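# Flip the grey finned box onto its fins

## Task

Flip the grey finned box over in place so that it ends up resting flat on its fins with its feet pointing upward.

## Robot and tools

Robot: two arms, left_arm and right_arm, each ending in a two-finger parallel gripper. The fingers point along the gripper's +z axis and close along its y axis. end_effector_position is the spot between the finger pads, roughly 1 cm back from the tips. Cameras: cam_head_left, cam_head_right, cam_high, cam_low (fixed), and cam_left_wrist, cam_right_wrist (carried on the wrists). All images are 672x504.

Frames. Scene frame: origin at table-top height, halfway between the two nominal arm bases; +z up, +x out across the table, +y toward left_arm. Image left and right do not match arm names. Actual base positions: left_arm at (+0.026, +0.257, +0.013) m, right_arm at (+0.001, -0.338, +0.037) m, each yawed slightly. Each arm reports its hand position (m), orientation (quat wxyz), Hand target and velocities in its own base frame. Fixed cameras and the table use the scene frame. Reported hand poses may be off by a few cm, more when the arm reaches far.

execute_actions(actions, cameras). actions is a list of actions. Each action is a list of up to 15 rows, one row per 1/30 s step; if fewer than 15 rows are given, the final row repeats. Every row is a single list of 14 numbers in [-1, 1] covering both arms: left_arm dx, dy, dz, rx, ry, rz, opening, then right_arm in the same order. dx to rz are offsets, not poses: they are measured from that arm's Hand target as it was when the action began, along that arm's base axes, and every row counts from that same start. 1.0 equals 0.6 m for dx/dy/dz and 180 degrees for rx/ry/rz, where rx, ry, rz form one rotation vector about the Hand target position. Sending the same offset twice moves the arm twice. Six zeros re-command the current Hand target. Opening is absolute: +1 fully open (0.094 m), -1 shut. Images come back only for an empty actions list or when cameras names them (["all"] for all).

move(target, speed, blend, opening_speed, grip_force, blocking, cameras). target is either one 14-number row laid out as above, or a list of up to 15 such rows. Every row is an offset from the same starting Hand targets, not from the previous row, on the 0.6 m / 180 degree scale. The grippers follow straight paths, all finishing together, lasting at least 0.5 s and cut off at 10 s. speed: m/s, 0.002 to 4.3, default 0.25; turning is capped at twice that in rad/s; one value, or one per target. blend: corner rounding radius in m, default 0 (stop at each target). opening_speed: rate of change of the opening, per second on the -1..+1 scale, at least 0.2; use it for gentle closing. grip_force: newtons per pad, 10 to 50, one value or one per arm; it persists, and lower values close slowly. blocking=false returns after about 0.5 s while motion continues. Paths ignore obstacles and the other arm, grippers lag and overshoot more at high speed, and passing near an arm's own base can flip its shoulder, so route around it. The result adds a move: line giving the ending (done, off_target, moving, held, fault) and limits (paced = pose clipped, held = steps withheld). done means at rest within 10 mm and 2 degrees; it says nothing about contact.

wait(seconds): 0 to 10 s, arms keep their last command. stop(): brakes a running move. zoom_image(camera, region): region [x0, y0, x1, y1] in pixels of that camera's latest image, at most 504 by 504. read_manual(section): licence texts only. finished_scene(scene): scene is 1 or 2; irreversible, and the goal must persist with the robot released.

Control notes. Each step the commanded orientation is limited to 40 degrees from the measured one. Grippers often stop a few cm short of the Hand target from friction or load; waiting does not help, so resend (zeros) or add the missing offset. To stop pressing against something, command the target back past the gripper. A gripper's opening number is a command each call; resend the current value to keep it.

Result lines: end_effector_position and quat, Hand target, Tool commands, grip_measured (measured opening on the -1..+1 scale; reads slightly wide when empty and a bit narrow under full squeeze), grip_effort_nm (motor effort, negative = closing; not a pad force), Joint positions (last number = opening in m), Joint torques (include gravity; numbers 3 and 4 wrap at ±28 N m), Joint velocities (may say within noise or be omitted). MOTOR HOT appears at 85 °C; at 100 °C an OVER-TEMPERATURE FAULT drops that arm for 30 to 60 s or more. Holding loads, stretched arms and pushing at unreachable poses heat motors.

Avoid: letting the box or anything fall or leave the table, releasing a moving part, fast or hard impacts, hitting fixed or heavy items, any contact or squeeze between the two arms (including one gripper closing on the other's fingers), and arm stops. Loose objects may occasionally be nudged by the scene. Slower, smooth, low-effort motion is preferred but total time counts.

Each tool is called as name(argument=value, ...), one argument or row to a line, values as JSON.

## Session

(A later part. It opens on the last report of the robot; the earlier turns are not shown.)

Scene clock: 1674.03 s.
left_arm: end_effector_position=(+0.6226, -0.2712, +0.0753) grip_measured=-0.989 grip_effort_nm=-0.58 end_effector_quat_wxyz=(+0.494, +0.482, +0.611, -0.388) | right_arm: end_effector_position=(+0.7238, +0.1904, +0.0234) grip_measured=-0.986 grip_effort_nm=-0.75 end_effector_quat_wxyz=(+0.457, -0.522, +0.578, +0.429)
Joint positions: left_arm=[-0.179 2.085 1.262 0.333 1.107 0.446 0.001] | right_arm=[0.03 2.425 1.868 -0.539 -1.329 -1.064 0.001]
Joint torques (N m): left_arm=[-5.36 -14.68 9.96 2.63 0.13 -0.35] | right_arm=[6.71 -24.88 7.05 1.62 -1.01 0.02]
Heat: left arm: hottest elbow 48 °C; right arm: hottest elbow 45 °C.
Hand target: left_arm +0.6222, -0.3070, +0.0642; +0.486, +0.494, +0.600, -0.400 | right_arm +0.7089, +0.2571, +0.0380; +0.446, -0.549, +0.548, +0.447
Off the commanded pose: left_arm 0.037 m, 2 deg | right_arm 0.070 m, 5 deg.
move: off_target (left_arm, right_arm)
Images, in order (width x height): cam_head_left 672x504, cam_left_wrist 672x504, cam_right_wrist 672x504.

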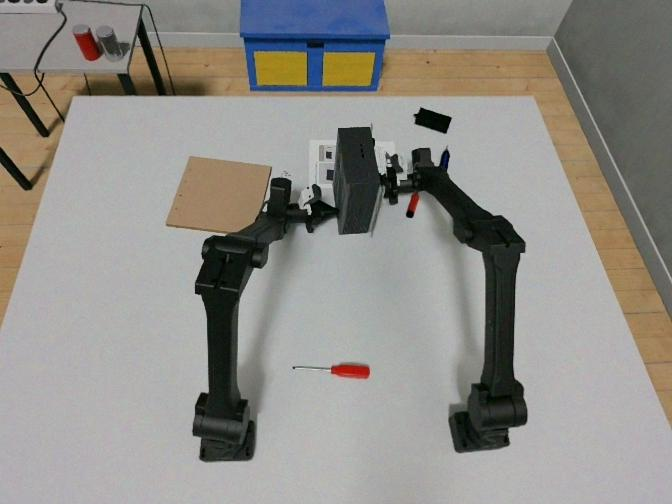

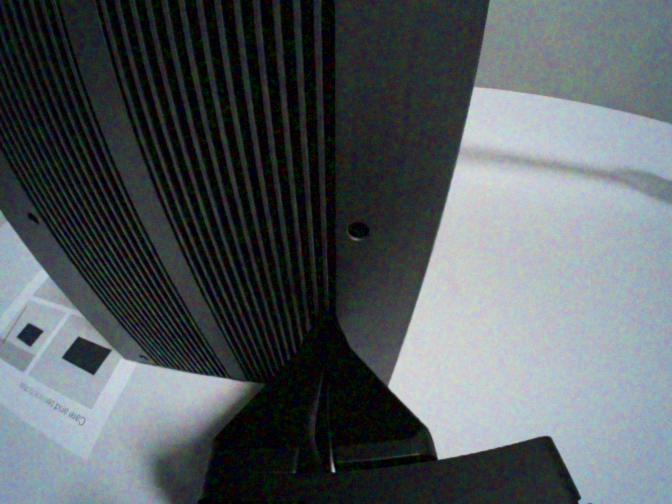

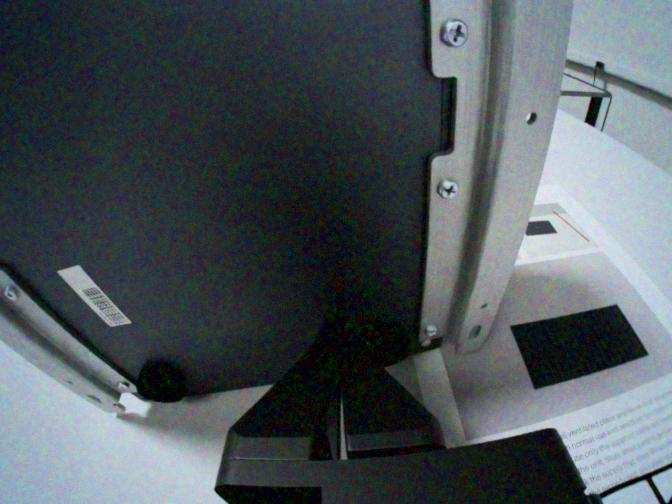

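move(
  target=[0.025, -0.07, 0.005, 0, 0, 0, -1, -0.015, 0.07, 0.0, 0, 0, 0, -1],
  speed=0.05,
  cameras=["cam_head_left", "cam_left_wrist", "cam_right_wrist"],
)

zoom_image(
  camera="cam_head_left",
  region=[270, 120, 410, 260],
)

Scene clock: 1681.03 s.
left_arm: end_effector_position=(+0.6136, -0.3351, +0.0658) grip_measured=-0.989 grip_effort_nm=-0.59 end_effector_quat_wxyz=(+0.472, +0.494, +0.603, -0.412) | right_arm: end_effector_position=(+0.7296, +0.2247, +0.0325) grip_measured=-0.986 grip_effort_nm=-0.75 end_effector_quat_wxyz=(+0.470, -0.527, +0.577, +0.411)
Joint positions: left_arm=[-0.278 2.132 1.317 0.343 1.079 0.392 0.001] | right_arm=[0.079 2.396 1.815 -0.292 -1.278 -0.873 0.001]
Joint torques (N m): left_arm=[-1.9 -15.79 12.48 2.54 -0.9 -0.39] | right_arm=[7.24 -23.88 6.19 1.48 -1.55 0.09]
Heat: left arm: hottest elbow 49 °C; right arm: hottest elbow 45 °C.
Hand target: left_arm +0.6371, -0.3490, +0.0671; +0.486, +0.494, +0.600, -0.400 | right_arm +0.7000, +0.2991, +0.0382; +0.446, -0.549, +0.548, +0.446
Off the commanded pose: left_arm 0.027 m, 2 deg | right_arm 0.080 m, 6 deg.
move: off_target (left_arm, right_arm)
Images, in order (width x height): cam_head_left 672x504, cam_left_wrist 672x504, cam_right_wrist 672x504.

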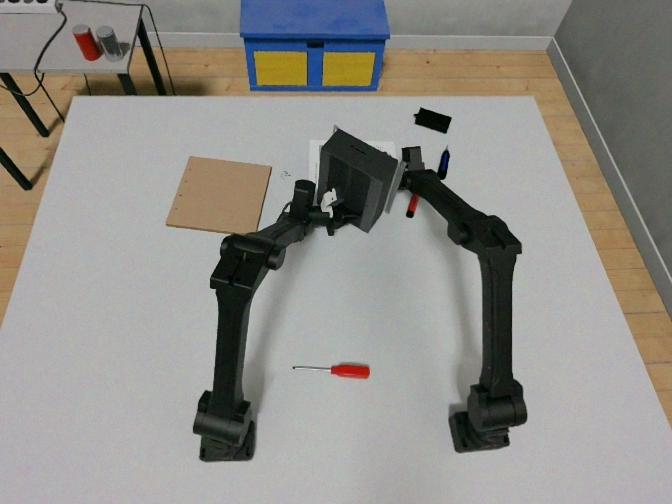

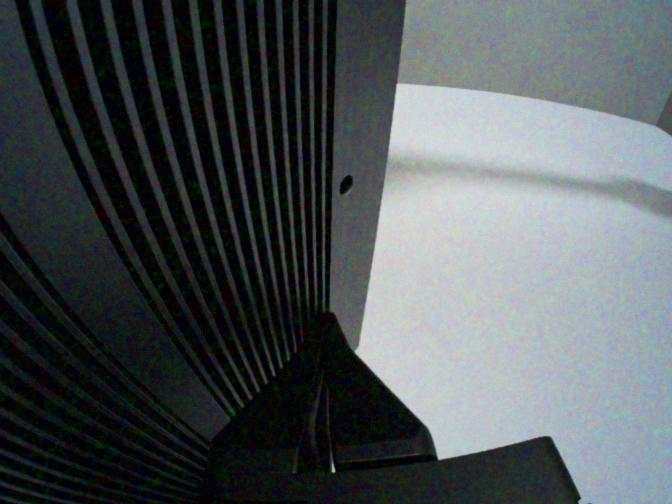

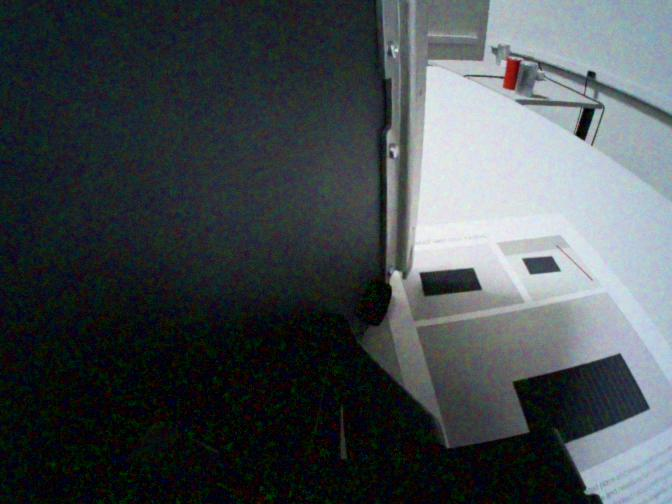

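Scaled by 3.600.

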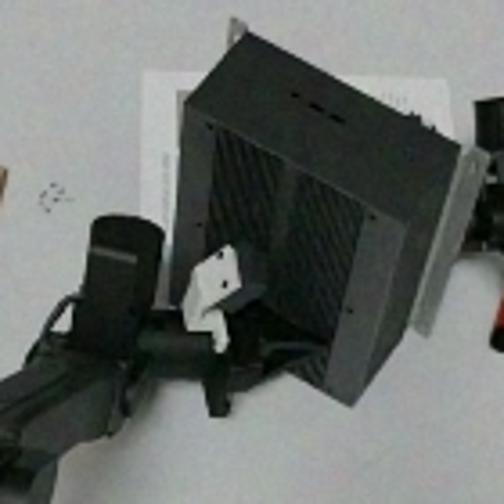

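move(
  target=[
    [-0.09, 0.05, 0.03, 0, 0, 0, -1, 0.06, -0.19, 0.02, 0, 0, 0, -1],
    [-0.09, 0.3, 0.1, 0, 0, 0, -1, 0.04, -0.38, 0.1, 0, 0, 0, -1],
  ],
  speed=0.1,
  blend=0.02,
  cameras=["cam_head_left", "cam_left_wrist", "cam_right_wrist"],
)

zoom_image(
  camera="cam_head_left",
  region=[270, 120, 410, 260],
)

Scene clock: 1707.27 s.
left_arm: end_effector_position=(+0.5700, -0.1709, +0.1063) grip_measured=-0.989 grip_effort_nm=-0.59 end_effector_quat_wxyz=(+0.470, +0.483, +0.613, -0.413) | right_arm: end_effector_position=(+0.7160, +0.0774, +0.0950) grip_measured=-0.986 grip_effort_nm=-0.75 end_effector_quat_wxyz=(-0.450, +0.534, -0.568, -0.435)
Joint positions: left_arm=[-0.006 1.917 1.158 -0.109 1.282 0.794 0.001] | right_arm=[-0.129 2.521 2.274 -1.678 -1.338 -1.92 0.001]
Joint torques (N m): left_arm=[-0.44 -16.85 10.06 1.17 0.71 -0.1] | right_arm=[-0.79 -22.3 10.37 -0.34 -0.55 -0.16]
Heat: left arm: hottest elbow 49 °C; right arm: hottest elbow 44 °C.
Hand target: left_arm +0.5831, -0.1689, +0.1270; +0.486, +0.494, +0.600, -0.400 | right_arm +0.7240, +0.0710, +0.0982; -0.446, +0.549, -0.548, -0.446
Off the commanded pose: left_arm 0.025 m, 3 deg | right_arm 0.011 m, 3 deg.
joint sent to its limit (right arm) — joint 4 (wrist pitch), lower limit. The joint targets are off in orientation, not in position.
move: off_target (left_arm, right_arm)
Images, in order (width x height): cam_head_left 672x504, cam_left_wrist 672x504, cam_right_wrist 672x504.

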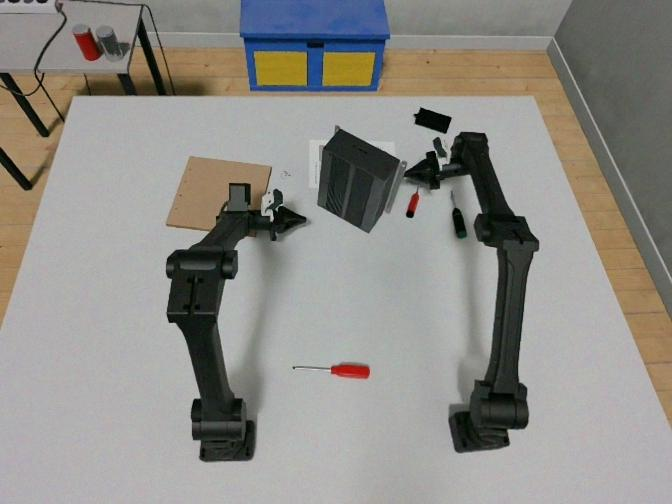

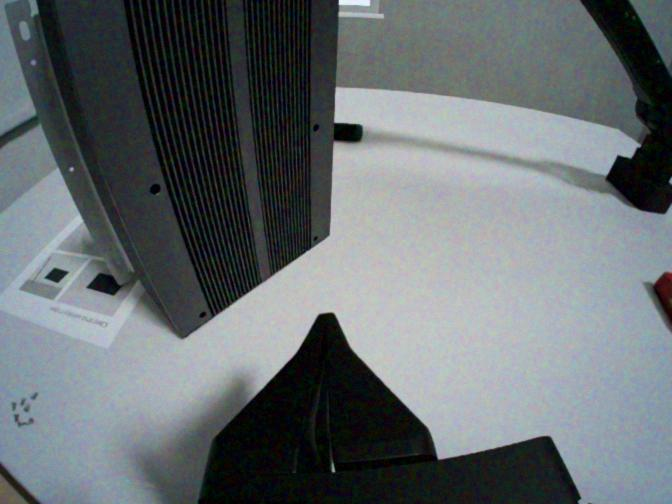

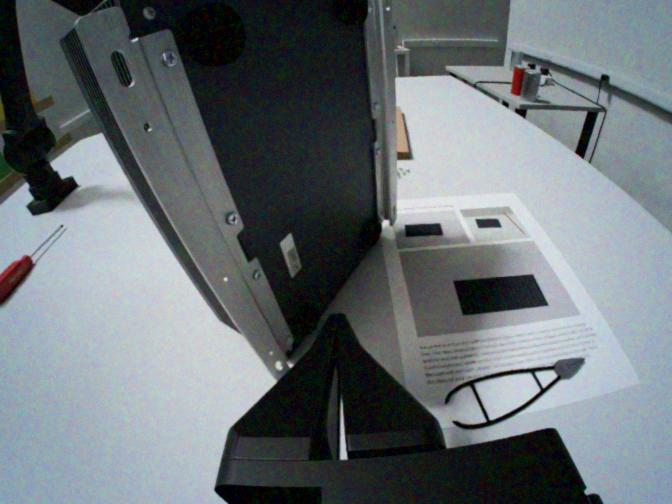

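Scaled by 3.600.

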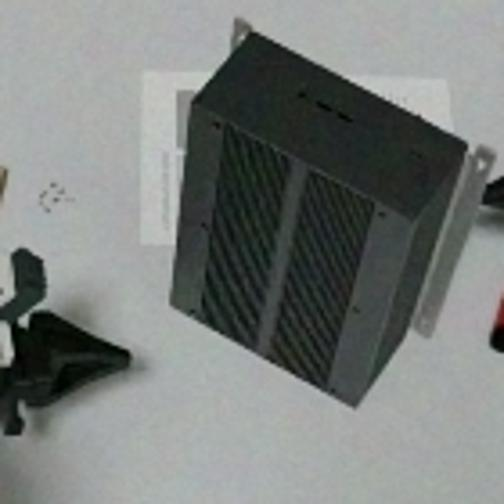

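move(
  target=[
    [0, 0, 0, 0, 0, 0, -1, 0.035, 0.0817, -0.105, 0, 0, 0, -1],
    [0, 0, 0, 0, 0, 0, -1, 0.0467, 0.2, -0.105, 0, 0, 0, -1],
  ],
  speed=0.08,
  blend=0.02,
  cameras=["cam_head_left", "cam_right_wrist", "cam_high"],
)

zoom_image(
  camera="cam_head_left",
  region=[270, 120, 410, 260],
)

Scene clock: 1776.67 s.
left_arm: end_effector_position=(+0.5700, -0.1709, +0.1063) grip_measured=-0.989 grip_effort_nm=-0.58 end_effector_quat_wxyz=(+0.470, +0.483, +0.612, -0.412) | right_arm: end_effector_position=(+0.7496, +0.1860, +0.0215) grip_measured=-0.986 grip_effort_nm=-0.75 end_effector_quat_wxyz=(-0.441, +0.543, -0.553, -0.452)
Joint positions: left_arm=[-0.006 1.917 1.158 -0.109 1.282 0.796 0.001] | right_arm=[0.021 2.624 2.281 -1.143 -1.368 -1.464 0.001]
Joint torques (N m): left_arm=[-0.38 -16.85 10.11 1.03 0.7 -0.07] | right_arm=[-0.26 -26.99 7.57 1.01 -0.66 0.01]
Heat: left arm: hottest elbow 47 °C; right arm: hottest elbow 50 °C.
Hand target: left_arm +0.5831, -0.1689, +0.1270; +0.486, +0.494, +0.600, -0.400 | right_arm +0.7519, +0.1911, +0.0351; -0.446, +0.549, -0.548, -0.446
Off the commanded pose: left_arm 0.025 m, 3 deg | right_arm 0.015 m, 1 deg.
move: off_target (left_arm, right_arm)
Images, in order (width x height): cam_head_left 672x504, cam_high 672x504, cam_right_wrist 672x504.

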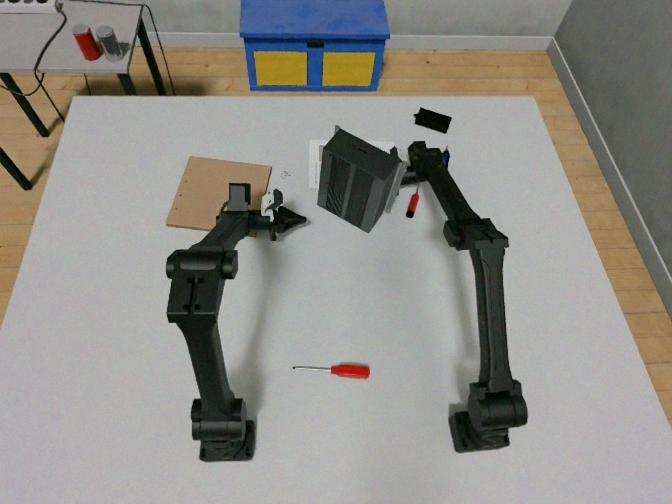

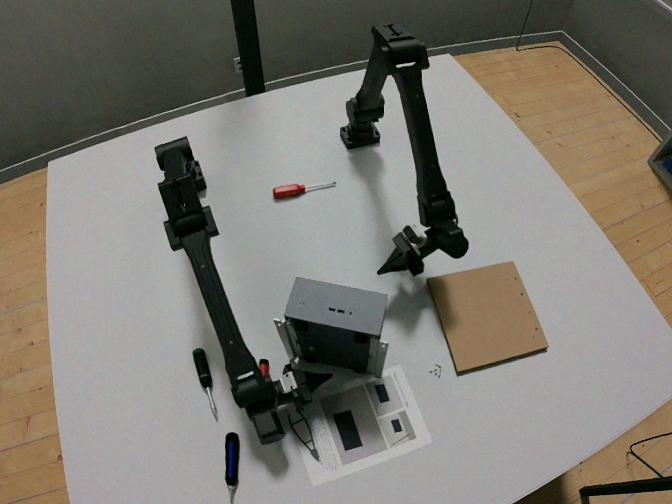

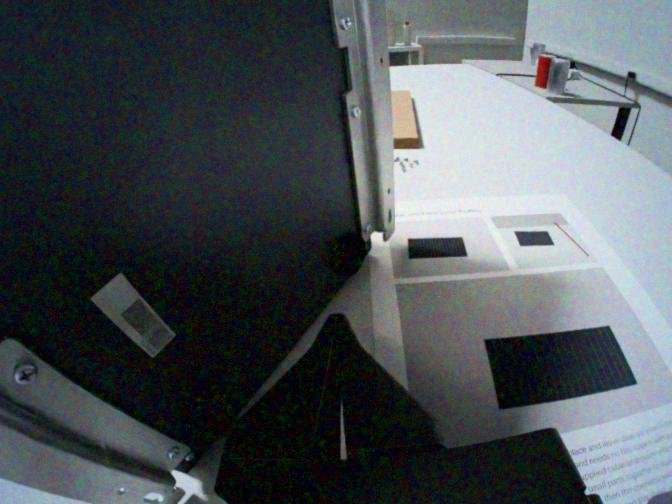

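Scaled by 3.600.

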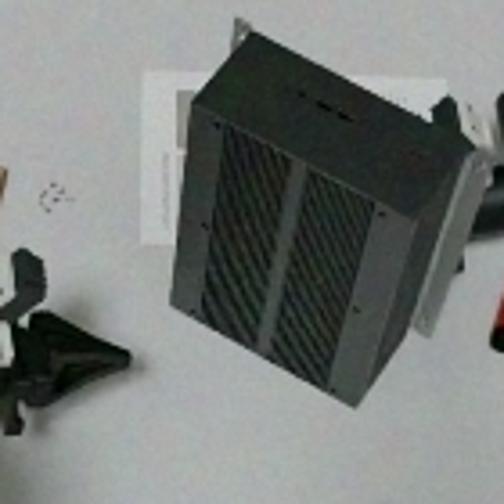

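move(
  target=[0, 0, 0, 0, 0, 0, -1, -0.13, 0.1, 0.0, 0, 0, 0, -1],
  speed=0.06,
  cameras=["cam_head_left", "cam_right_wrist"],
)

zoom_image(
  camera="cam_head_left",
  region=[270, 120, 410, 260],
)

Scene clock: 1787.00 s.
left_arm: end_effector_position=(+0.5651, -0.1440, +0.0632) grip_measured=-0.990 grip_effort_nm=-0.54 end_effector_quat_wxyz=(+0.443, +0.443, +0.656, -0.421) | right_arm: end_effector_position=(+0.6861, +0.2314, +0.0573) grip_measured=-0.986 grip_effort_nm=-0.75 end_effector_quat_wxyz=(-0.465, +0.550, -0.542, -0.433)
Joint positions: left_arm=[0.039 1.972 1.135 -0.141 1.26 0.79 0] | right_arm=[0.09 2.309 1.726 -0.445 -1.344 -1.061 0.001]
Joint torques (N m): left_arm=[-4.25 -21.66 10.45 2.35 1.78 0.04] | right_arm=[2.14 -20.54 5.61 1.43 -0.27 0.07]
Heat: left arm: hottest elbow 47 °C; right arm: hottest elbow 48 °C.
Hand target: left_arm +0.5831, -0.1689, +0.1272; +0.486, +0.494, +0.600, -0.400 | right_arm +0.6738, +0.2511, +0.0349; -0.446, +0.549, -0.548, -0.447
Off the commanded pose: left_arm 0.071 m, 10 deg | right_arm 0.032 m, 3 deg.
move: off_target (left_arm, right_arm)
Images, in order (width x height): cam_head_left 672x504, cam_right_wrist 672x504.

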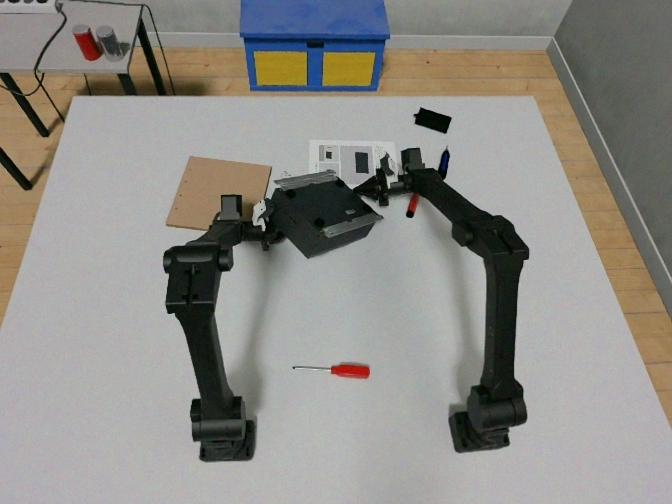

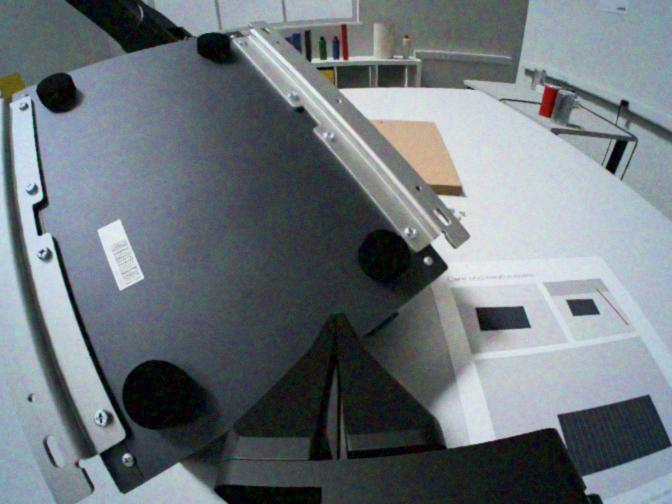

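Scaled by 3.600.

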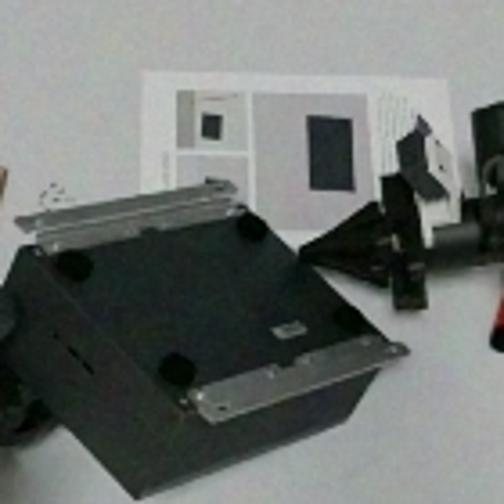

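wait(
  seconds=0.1,
  cameras=["all"],
)

zoom_image(
  camera="cam_head_right",
  region=[200, 120, 410, 277],
)

zoom_image(
  camera="cam_high",
  region=[230, 200, 500, 400],
)

zoom_image(
  camera="cam_low",
  region=[310, 190, 450, 320],
)

Scene clock: 1798.03 s.
left_arm: end_effector_position=(+0.5651, -0.1440, +0.0632) grip_measured=-0.990 grip_effort_nm=-0.54 end_effector_quat_wxyz=(+0.443, +0.443, +0.656, -0.421) | right_arm: end_effector_position=(+0.6861, +0.2314, +0.0573) grip_measured=-0.986 grip_effort_nm=-0.75 end_effector_quat_wxyz=(-0.465, +0.550, -0.542, -0.433)
Joint positions: left_arm=[0.039 1.972 1.135 -0.141 1.26 0.79 0] | right_arm=[0.09 2.309 1.726 -0.445 -1.344 -1.061 0.001]
Joint torques (N m): left_arm=[-4.31 -21.66 10.44 2.36 1.78 0.04] | right_arm=[1.32 -20.19 5.67 1.42 -0.26 0.1]
Heat: left arm: hottest elbow 48 °C; right arm: hottest elbow 46 °C.
Hand target: left_arm +0.5831, -0.1689, +0.1272; +0.486, +0.494, +0.600, -0.400 | right_arm +0.6738, +0.2511, +0.0349; -0.446, +0.549, -0.548, -0.447
Tool commands: left_gripper/opening=-1.0 right_gripper/opening=-1.0
Off the commanded pose: left_arm 0.071 m, 10 deg | right_arm 0.032 m, 3 deg.
wait: 0.10 s; at rest from the start

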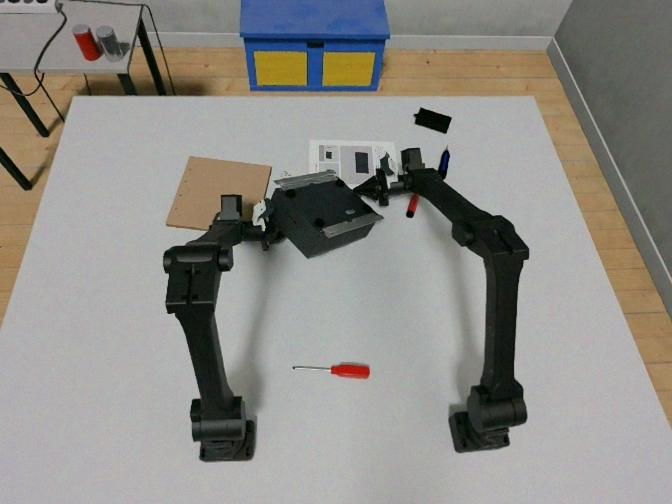

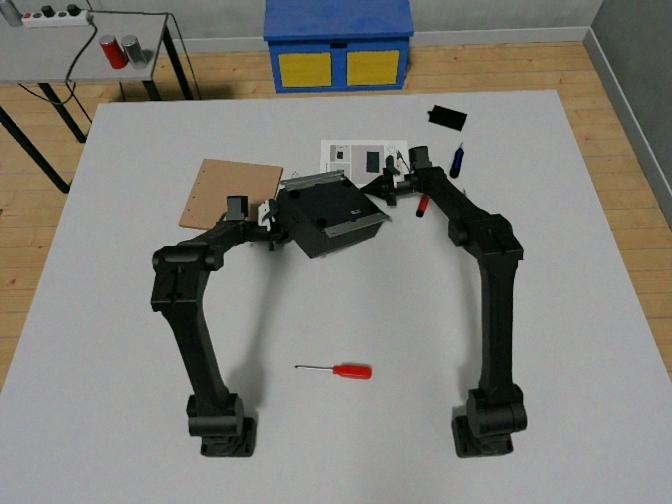

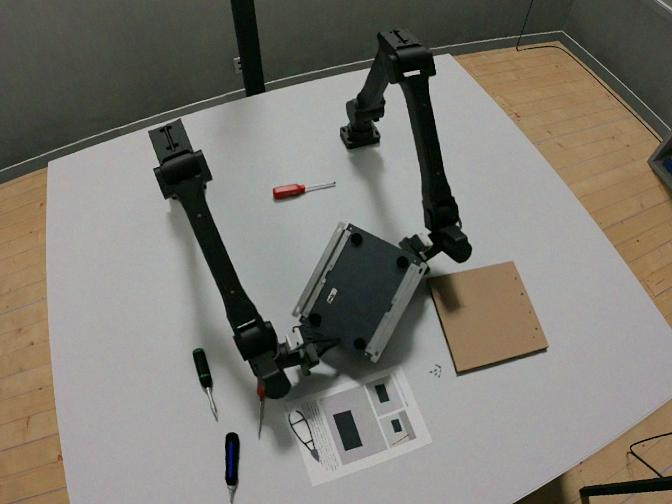

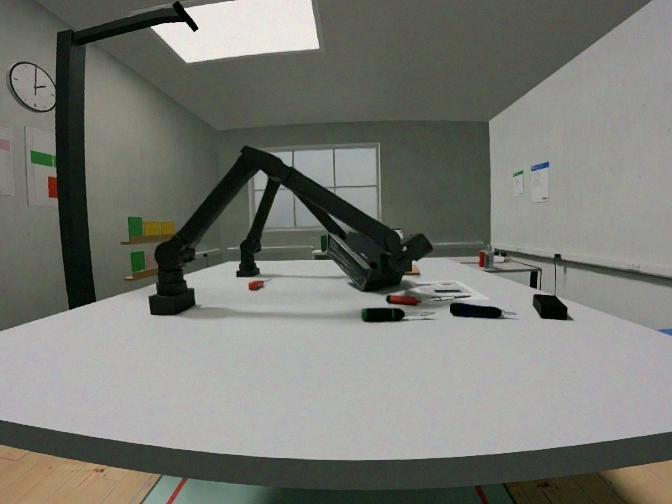

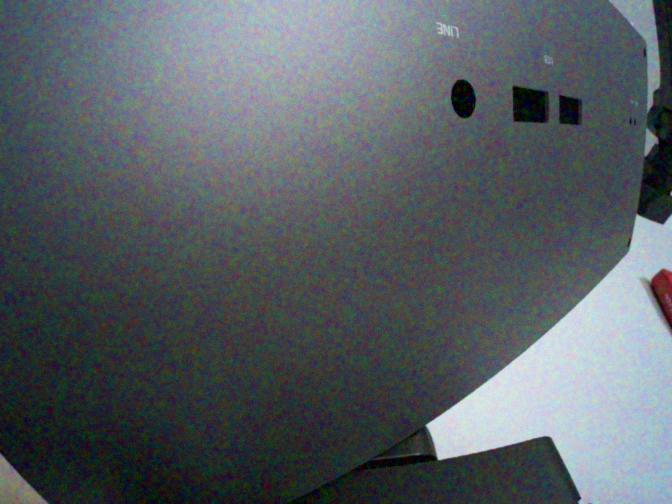

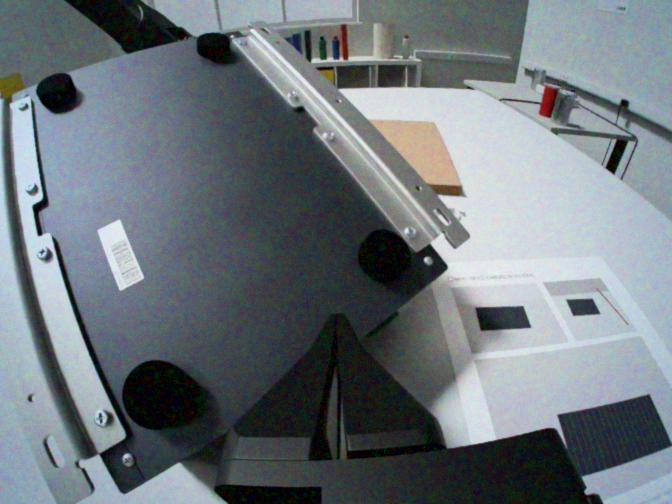

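Scaled by 2.400.

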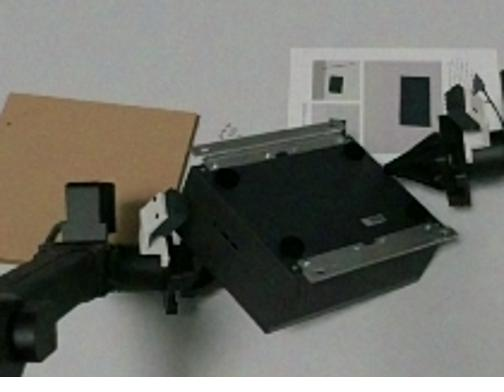

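Scaled by 1.867.

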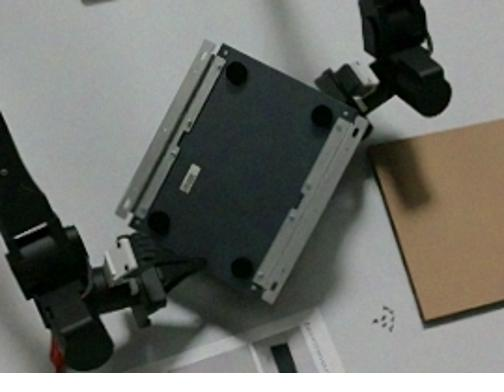

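Scaled by 3.600.

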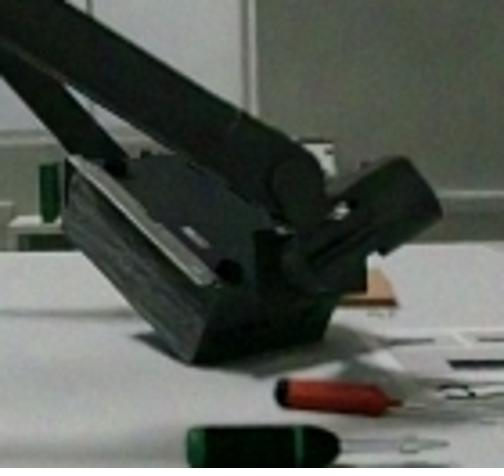

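execute_actions(
  actions=[],
)

Scene clock: 1831.07 s.
left_arm: end_effector_position=(+0.5651, -0.1440, +0.0632) grip_measured=-0.990 grip_effort_nm=-0.54 end_effector_quat_wxyz=(+0.443, +0.443, +0.656, -0.421) | right_arm: end_effector_position=(+0.6861, +0.2314, +0.0573) grip_measured=-0.986 grip_effort_nm=-0.75 end_effector_quat_wxyz=(-0.465, +0.550, -0.542, -0.433)
Joint positions: left_arm=[0.039 1.972 1.135 -0.141 1.26 0.79 0] | right_arm=[0.09 2.309 1.726 -0.445 -1.344 -1.061 0.001]
Joint velocities: within noise
Joint torques (N m): left_arm=[-4.31 -21.77 10.44 2.39 1.77 0.05] | right_arm=[1.67 -20.13 5.61 1.35 -0.25 0.08]
Heat: left arm: hottest elbow 48 °C; right arm: hottest elbow 43 °C.
Hand target: left_arm +0.5831, -0.1689, +0.1272; +0.486, +0.494, +0.600, -0.400 | right_arm +0.6738, +0.2511, +0.0349; -0.446, +0.549, -0.548, -0.447
Tool commands: left_gripper/opening=-1.0 right_gripper/opening=-1.0
Off the commanded pose: left_arm 0.071 m, 10 deg | right_arm 0.032 m, 3 deg.

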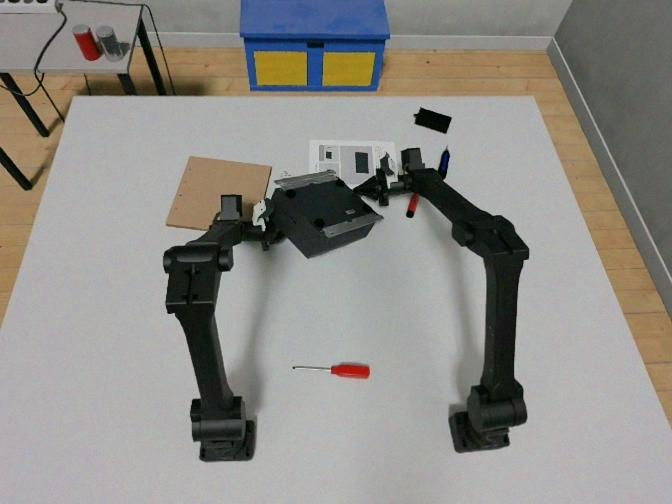

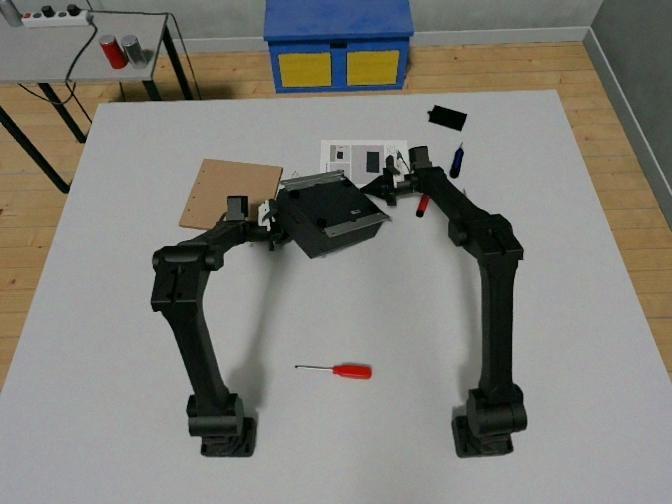

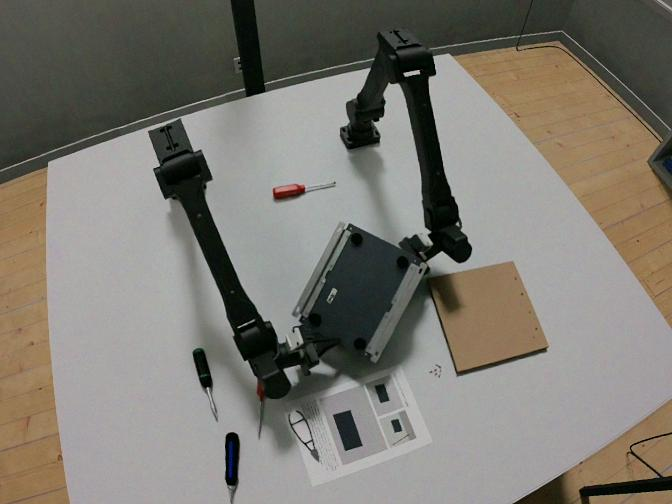

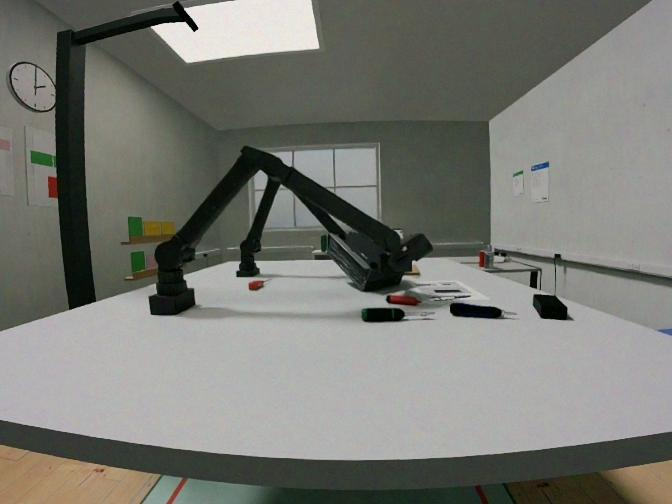

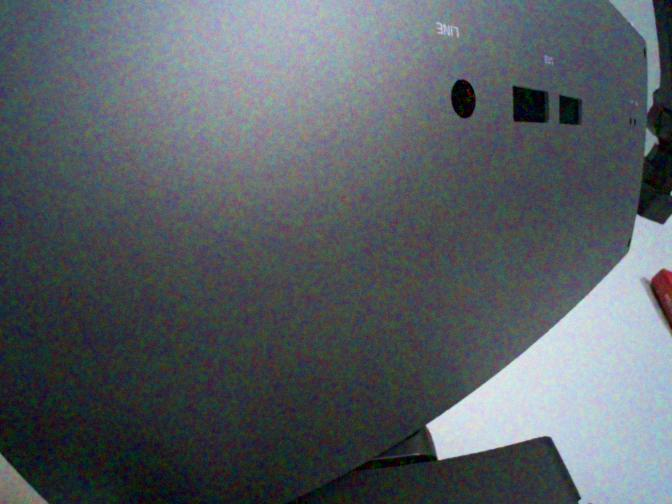

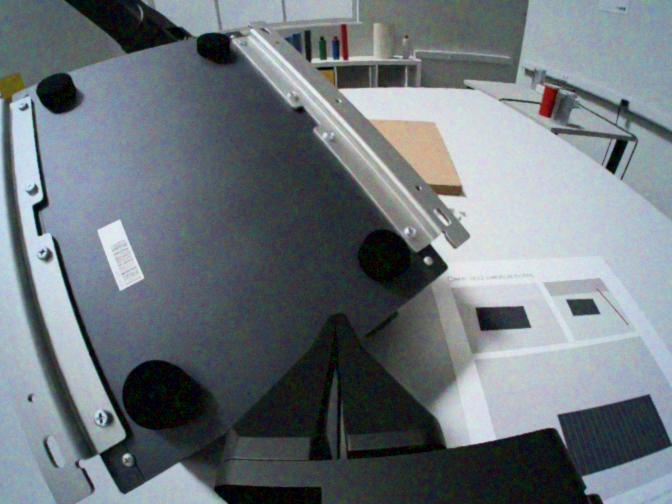

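zoom_image(
  camera="cam_head_left",
  region=[160, 130, 460, 290],
)

zoom_image(
  camera="cam_high",
  region=[260, 180, 560, 400],
)

zoom_image(
  camera="cam_low",
  region=[300, 200, 500, 340],
)

Scaled by 1.680.

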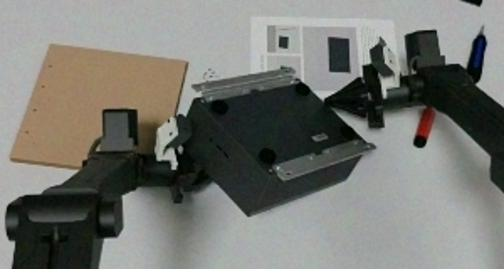

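Scaled by 1.680.

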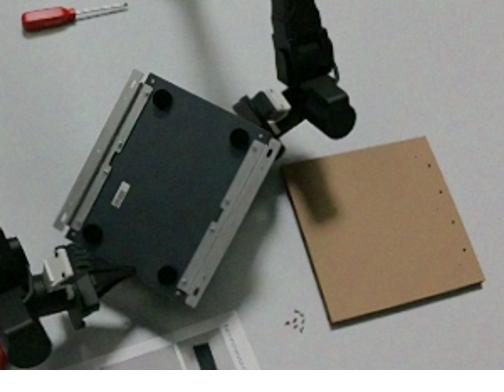

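Scaled by 2.520.

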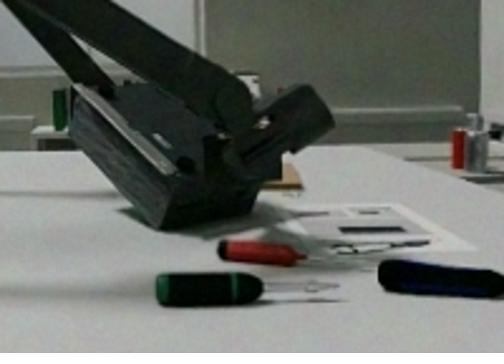

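move(
  target=[-0.025, 0.04, -0.05, 0, 0, 0, -1, 0, 0, 0, 0, 0, 0, -1],
  speed=0.03,
  cameras=["cam_head_left", "cam_low", "cam_left_wrist"],
)

Scene clock: 1910.30 s.
left_arm: end_effector_position=(+0.5509, -0.1394, +0.0557) grip_measured=-0.990 grip_effort_nm=-0.53 end_effector_quat_wxyz=(+0.449, +0.458, +0.643, -0.419) | right_arm: end_effector_position=(+0.6856, +0.2331, +0.0576) grip_measured=-0.986 grip_effort_nm=-0.75 end_effector_quat_wxyz=(-0.465, +0.550, -0.541, -0.434)
Joint positions: left_arm=[0.051 1.972 1.109 -0.177 1.282 0.89 0] | right_arm=[0.092 2.309 1.726 -0.444 -1.345 -1.059 0.001]
Joint torques (N m): left_arm=[-1.49 -18.84 9.63 1.84 1.89 0.18] | right_arm=[1.49 -20.01 5.7 1.33 -0.23 0.02]
Heat: left arm: hottest elbow 49 °C; right arm: hottest elbow 41 °C.
Hand target: left_arm +0.5681, -0.1448, +0.0971; +0.486, +0.494, +0.600, -0.400 | right_arm +0.6738, +0.2512, +0.0349; -0.446, +0.549, -0.548, -0.447
Off the commanded pose: left_arm 0.045 m, 8 deg | right_arm 0.031 m, 3 deg.
move: off_target (left_arm, right_arm)
Images, in order (width x height): cam_head_left 672x504, cam_low 672x504, cam_left_wrist 672x504.

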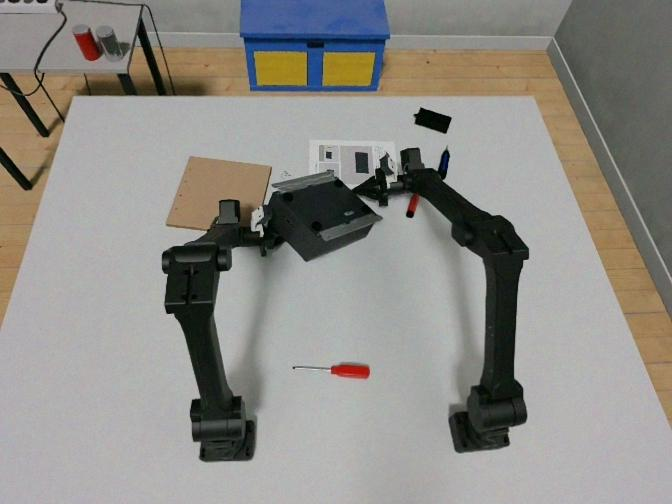

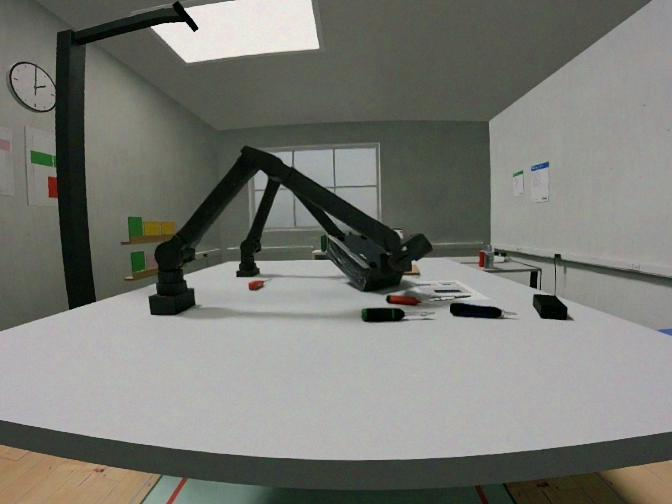

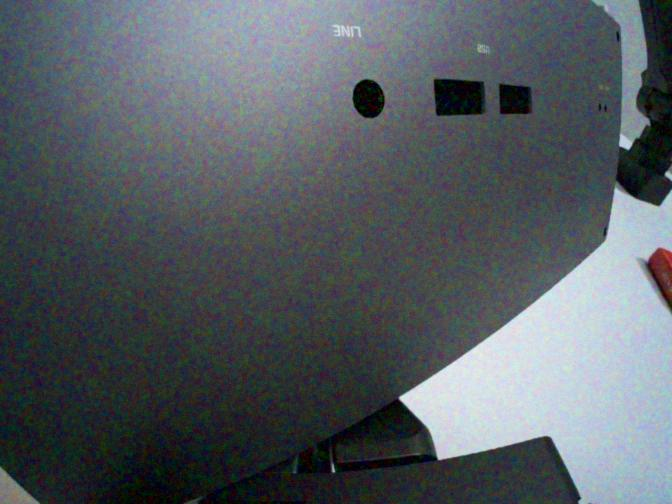

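move(
  target=[-0.025, 0.06, -0.05, 0, 0, 0, -1, 0, 0, 0, 0, 0, 0, -1],
  speed=0.03,
  cameras=["cam_head_left", "cam_low", "cam_left_wrist"],
)

Scene clock: 1916.80 s.
left_arm: end_effector_position=(+0.5306, -0.0957, +0.0427) grip_measured=-0.990 grip_effort_nm=-0.53 end_effector_quat_wxyz=(+0.468, +0.465, +0.628, -0.413) | right_arm: end_effector_position=(+0.6814, +0.2345, +0.0470) grip_measured=-0.986 grip_effort_nm=-0.75 end_effector_quat_wxyz=(-0.456, +0.548, -0.551, -0.434)
Joint positions: left_arm=[0.142 1.991 1.101 -0.386 1.339 1.182 0] | right_arm=[0.095 2.314 1.711 -0.443 -1.33 -1.055 0.001]
Joint torques (N m): left_arm=[-3.37 -16.38 10.55 1.03 1.09 -0.11] | right_arm=[1.38 -19.84 6.8 1.51 -0.87 0.07]
Heat: left arm: hottest elbow 49 °C; right arm: hottest elbow 41 °C.
Hand target: left_arm +0.5532, -0.1090, +0.0671; +0.486, +0.494, +0.600, -0.400 | right_arm +0.6739, +0.2512, +0.0351; -0.446, +0.549, -0.548, -0.447
Off the commanded pose: left_arm 0.036 m, 5 deg | right_arm 0.022 m, 2 deg.
move: off_target (left_arm, right_arm)
Images, in order (width x height): cam_head_left 672x504, cam_low 672x504, cam_left_wrist 672x504.

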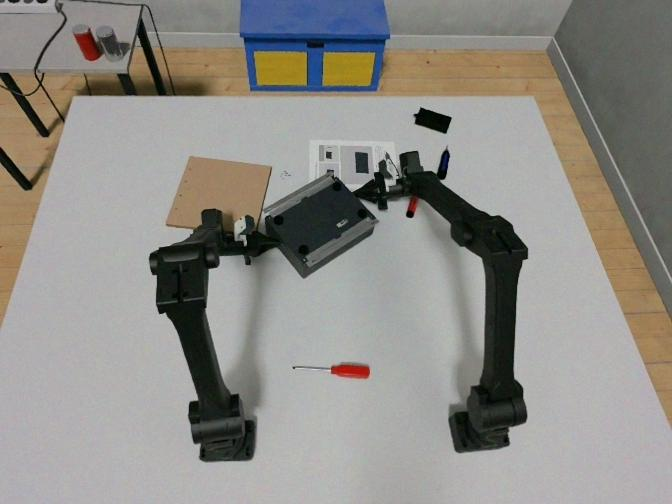

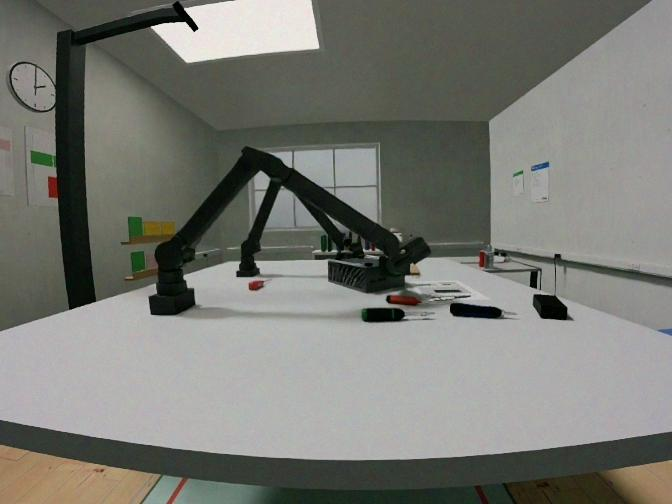

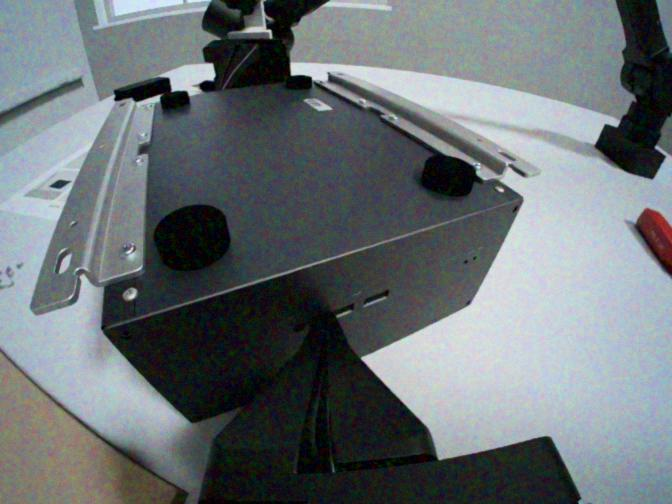

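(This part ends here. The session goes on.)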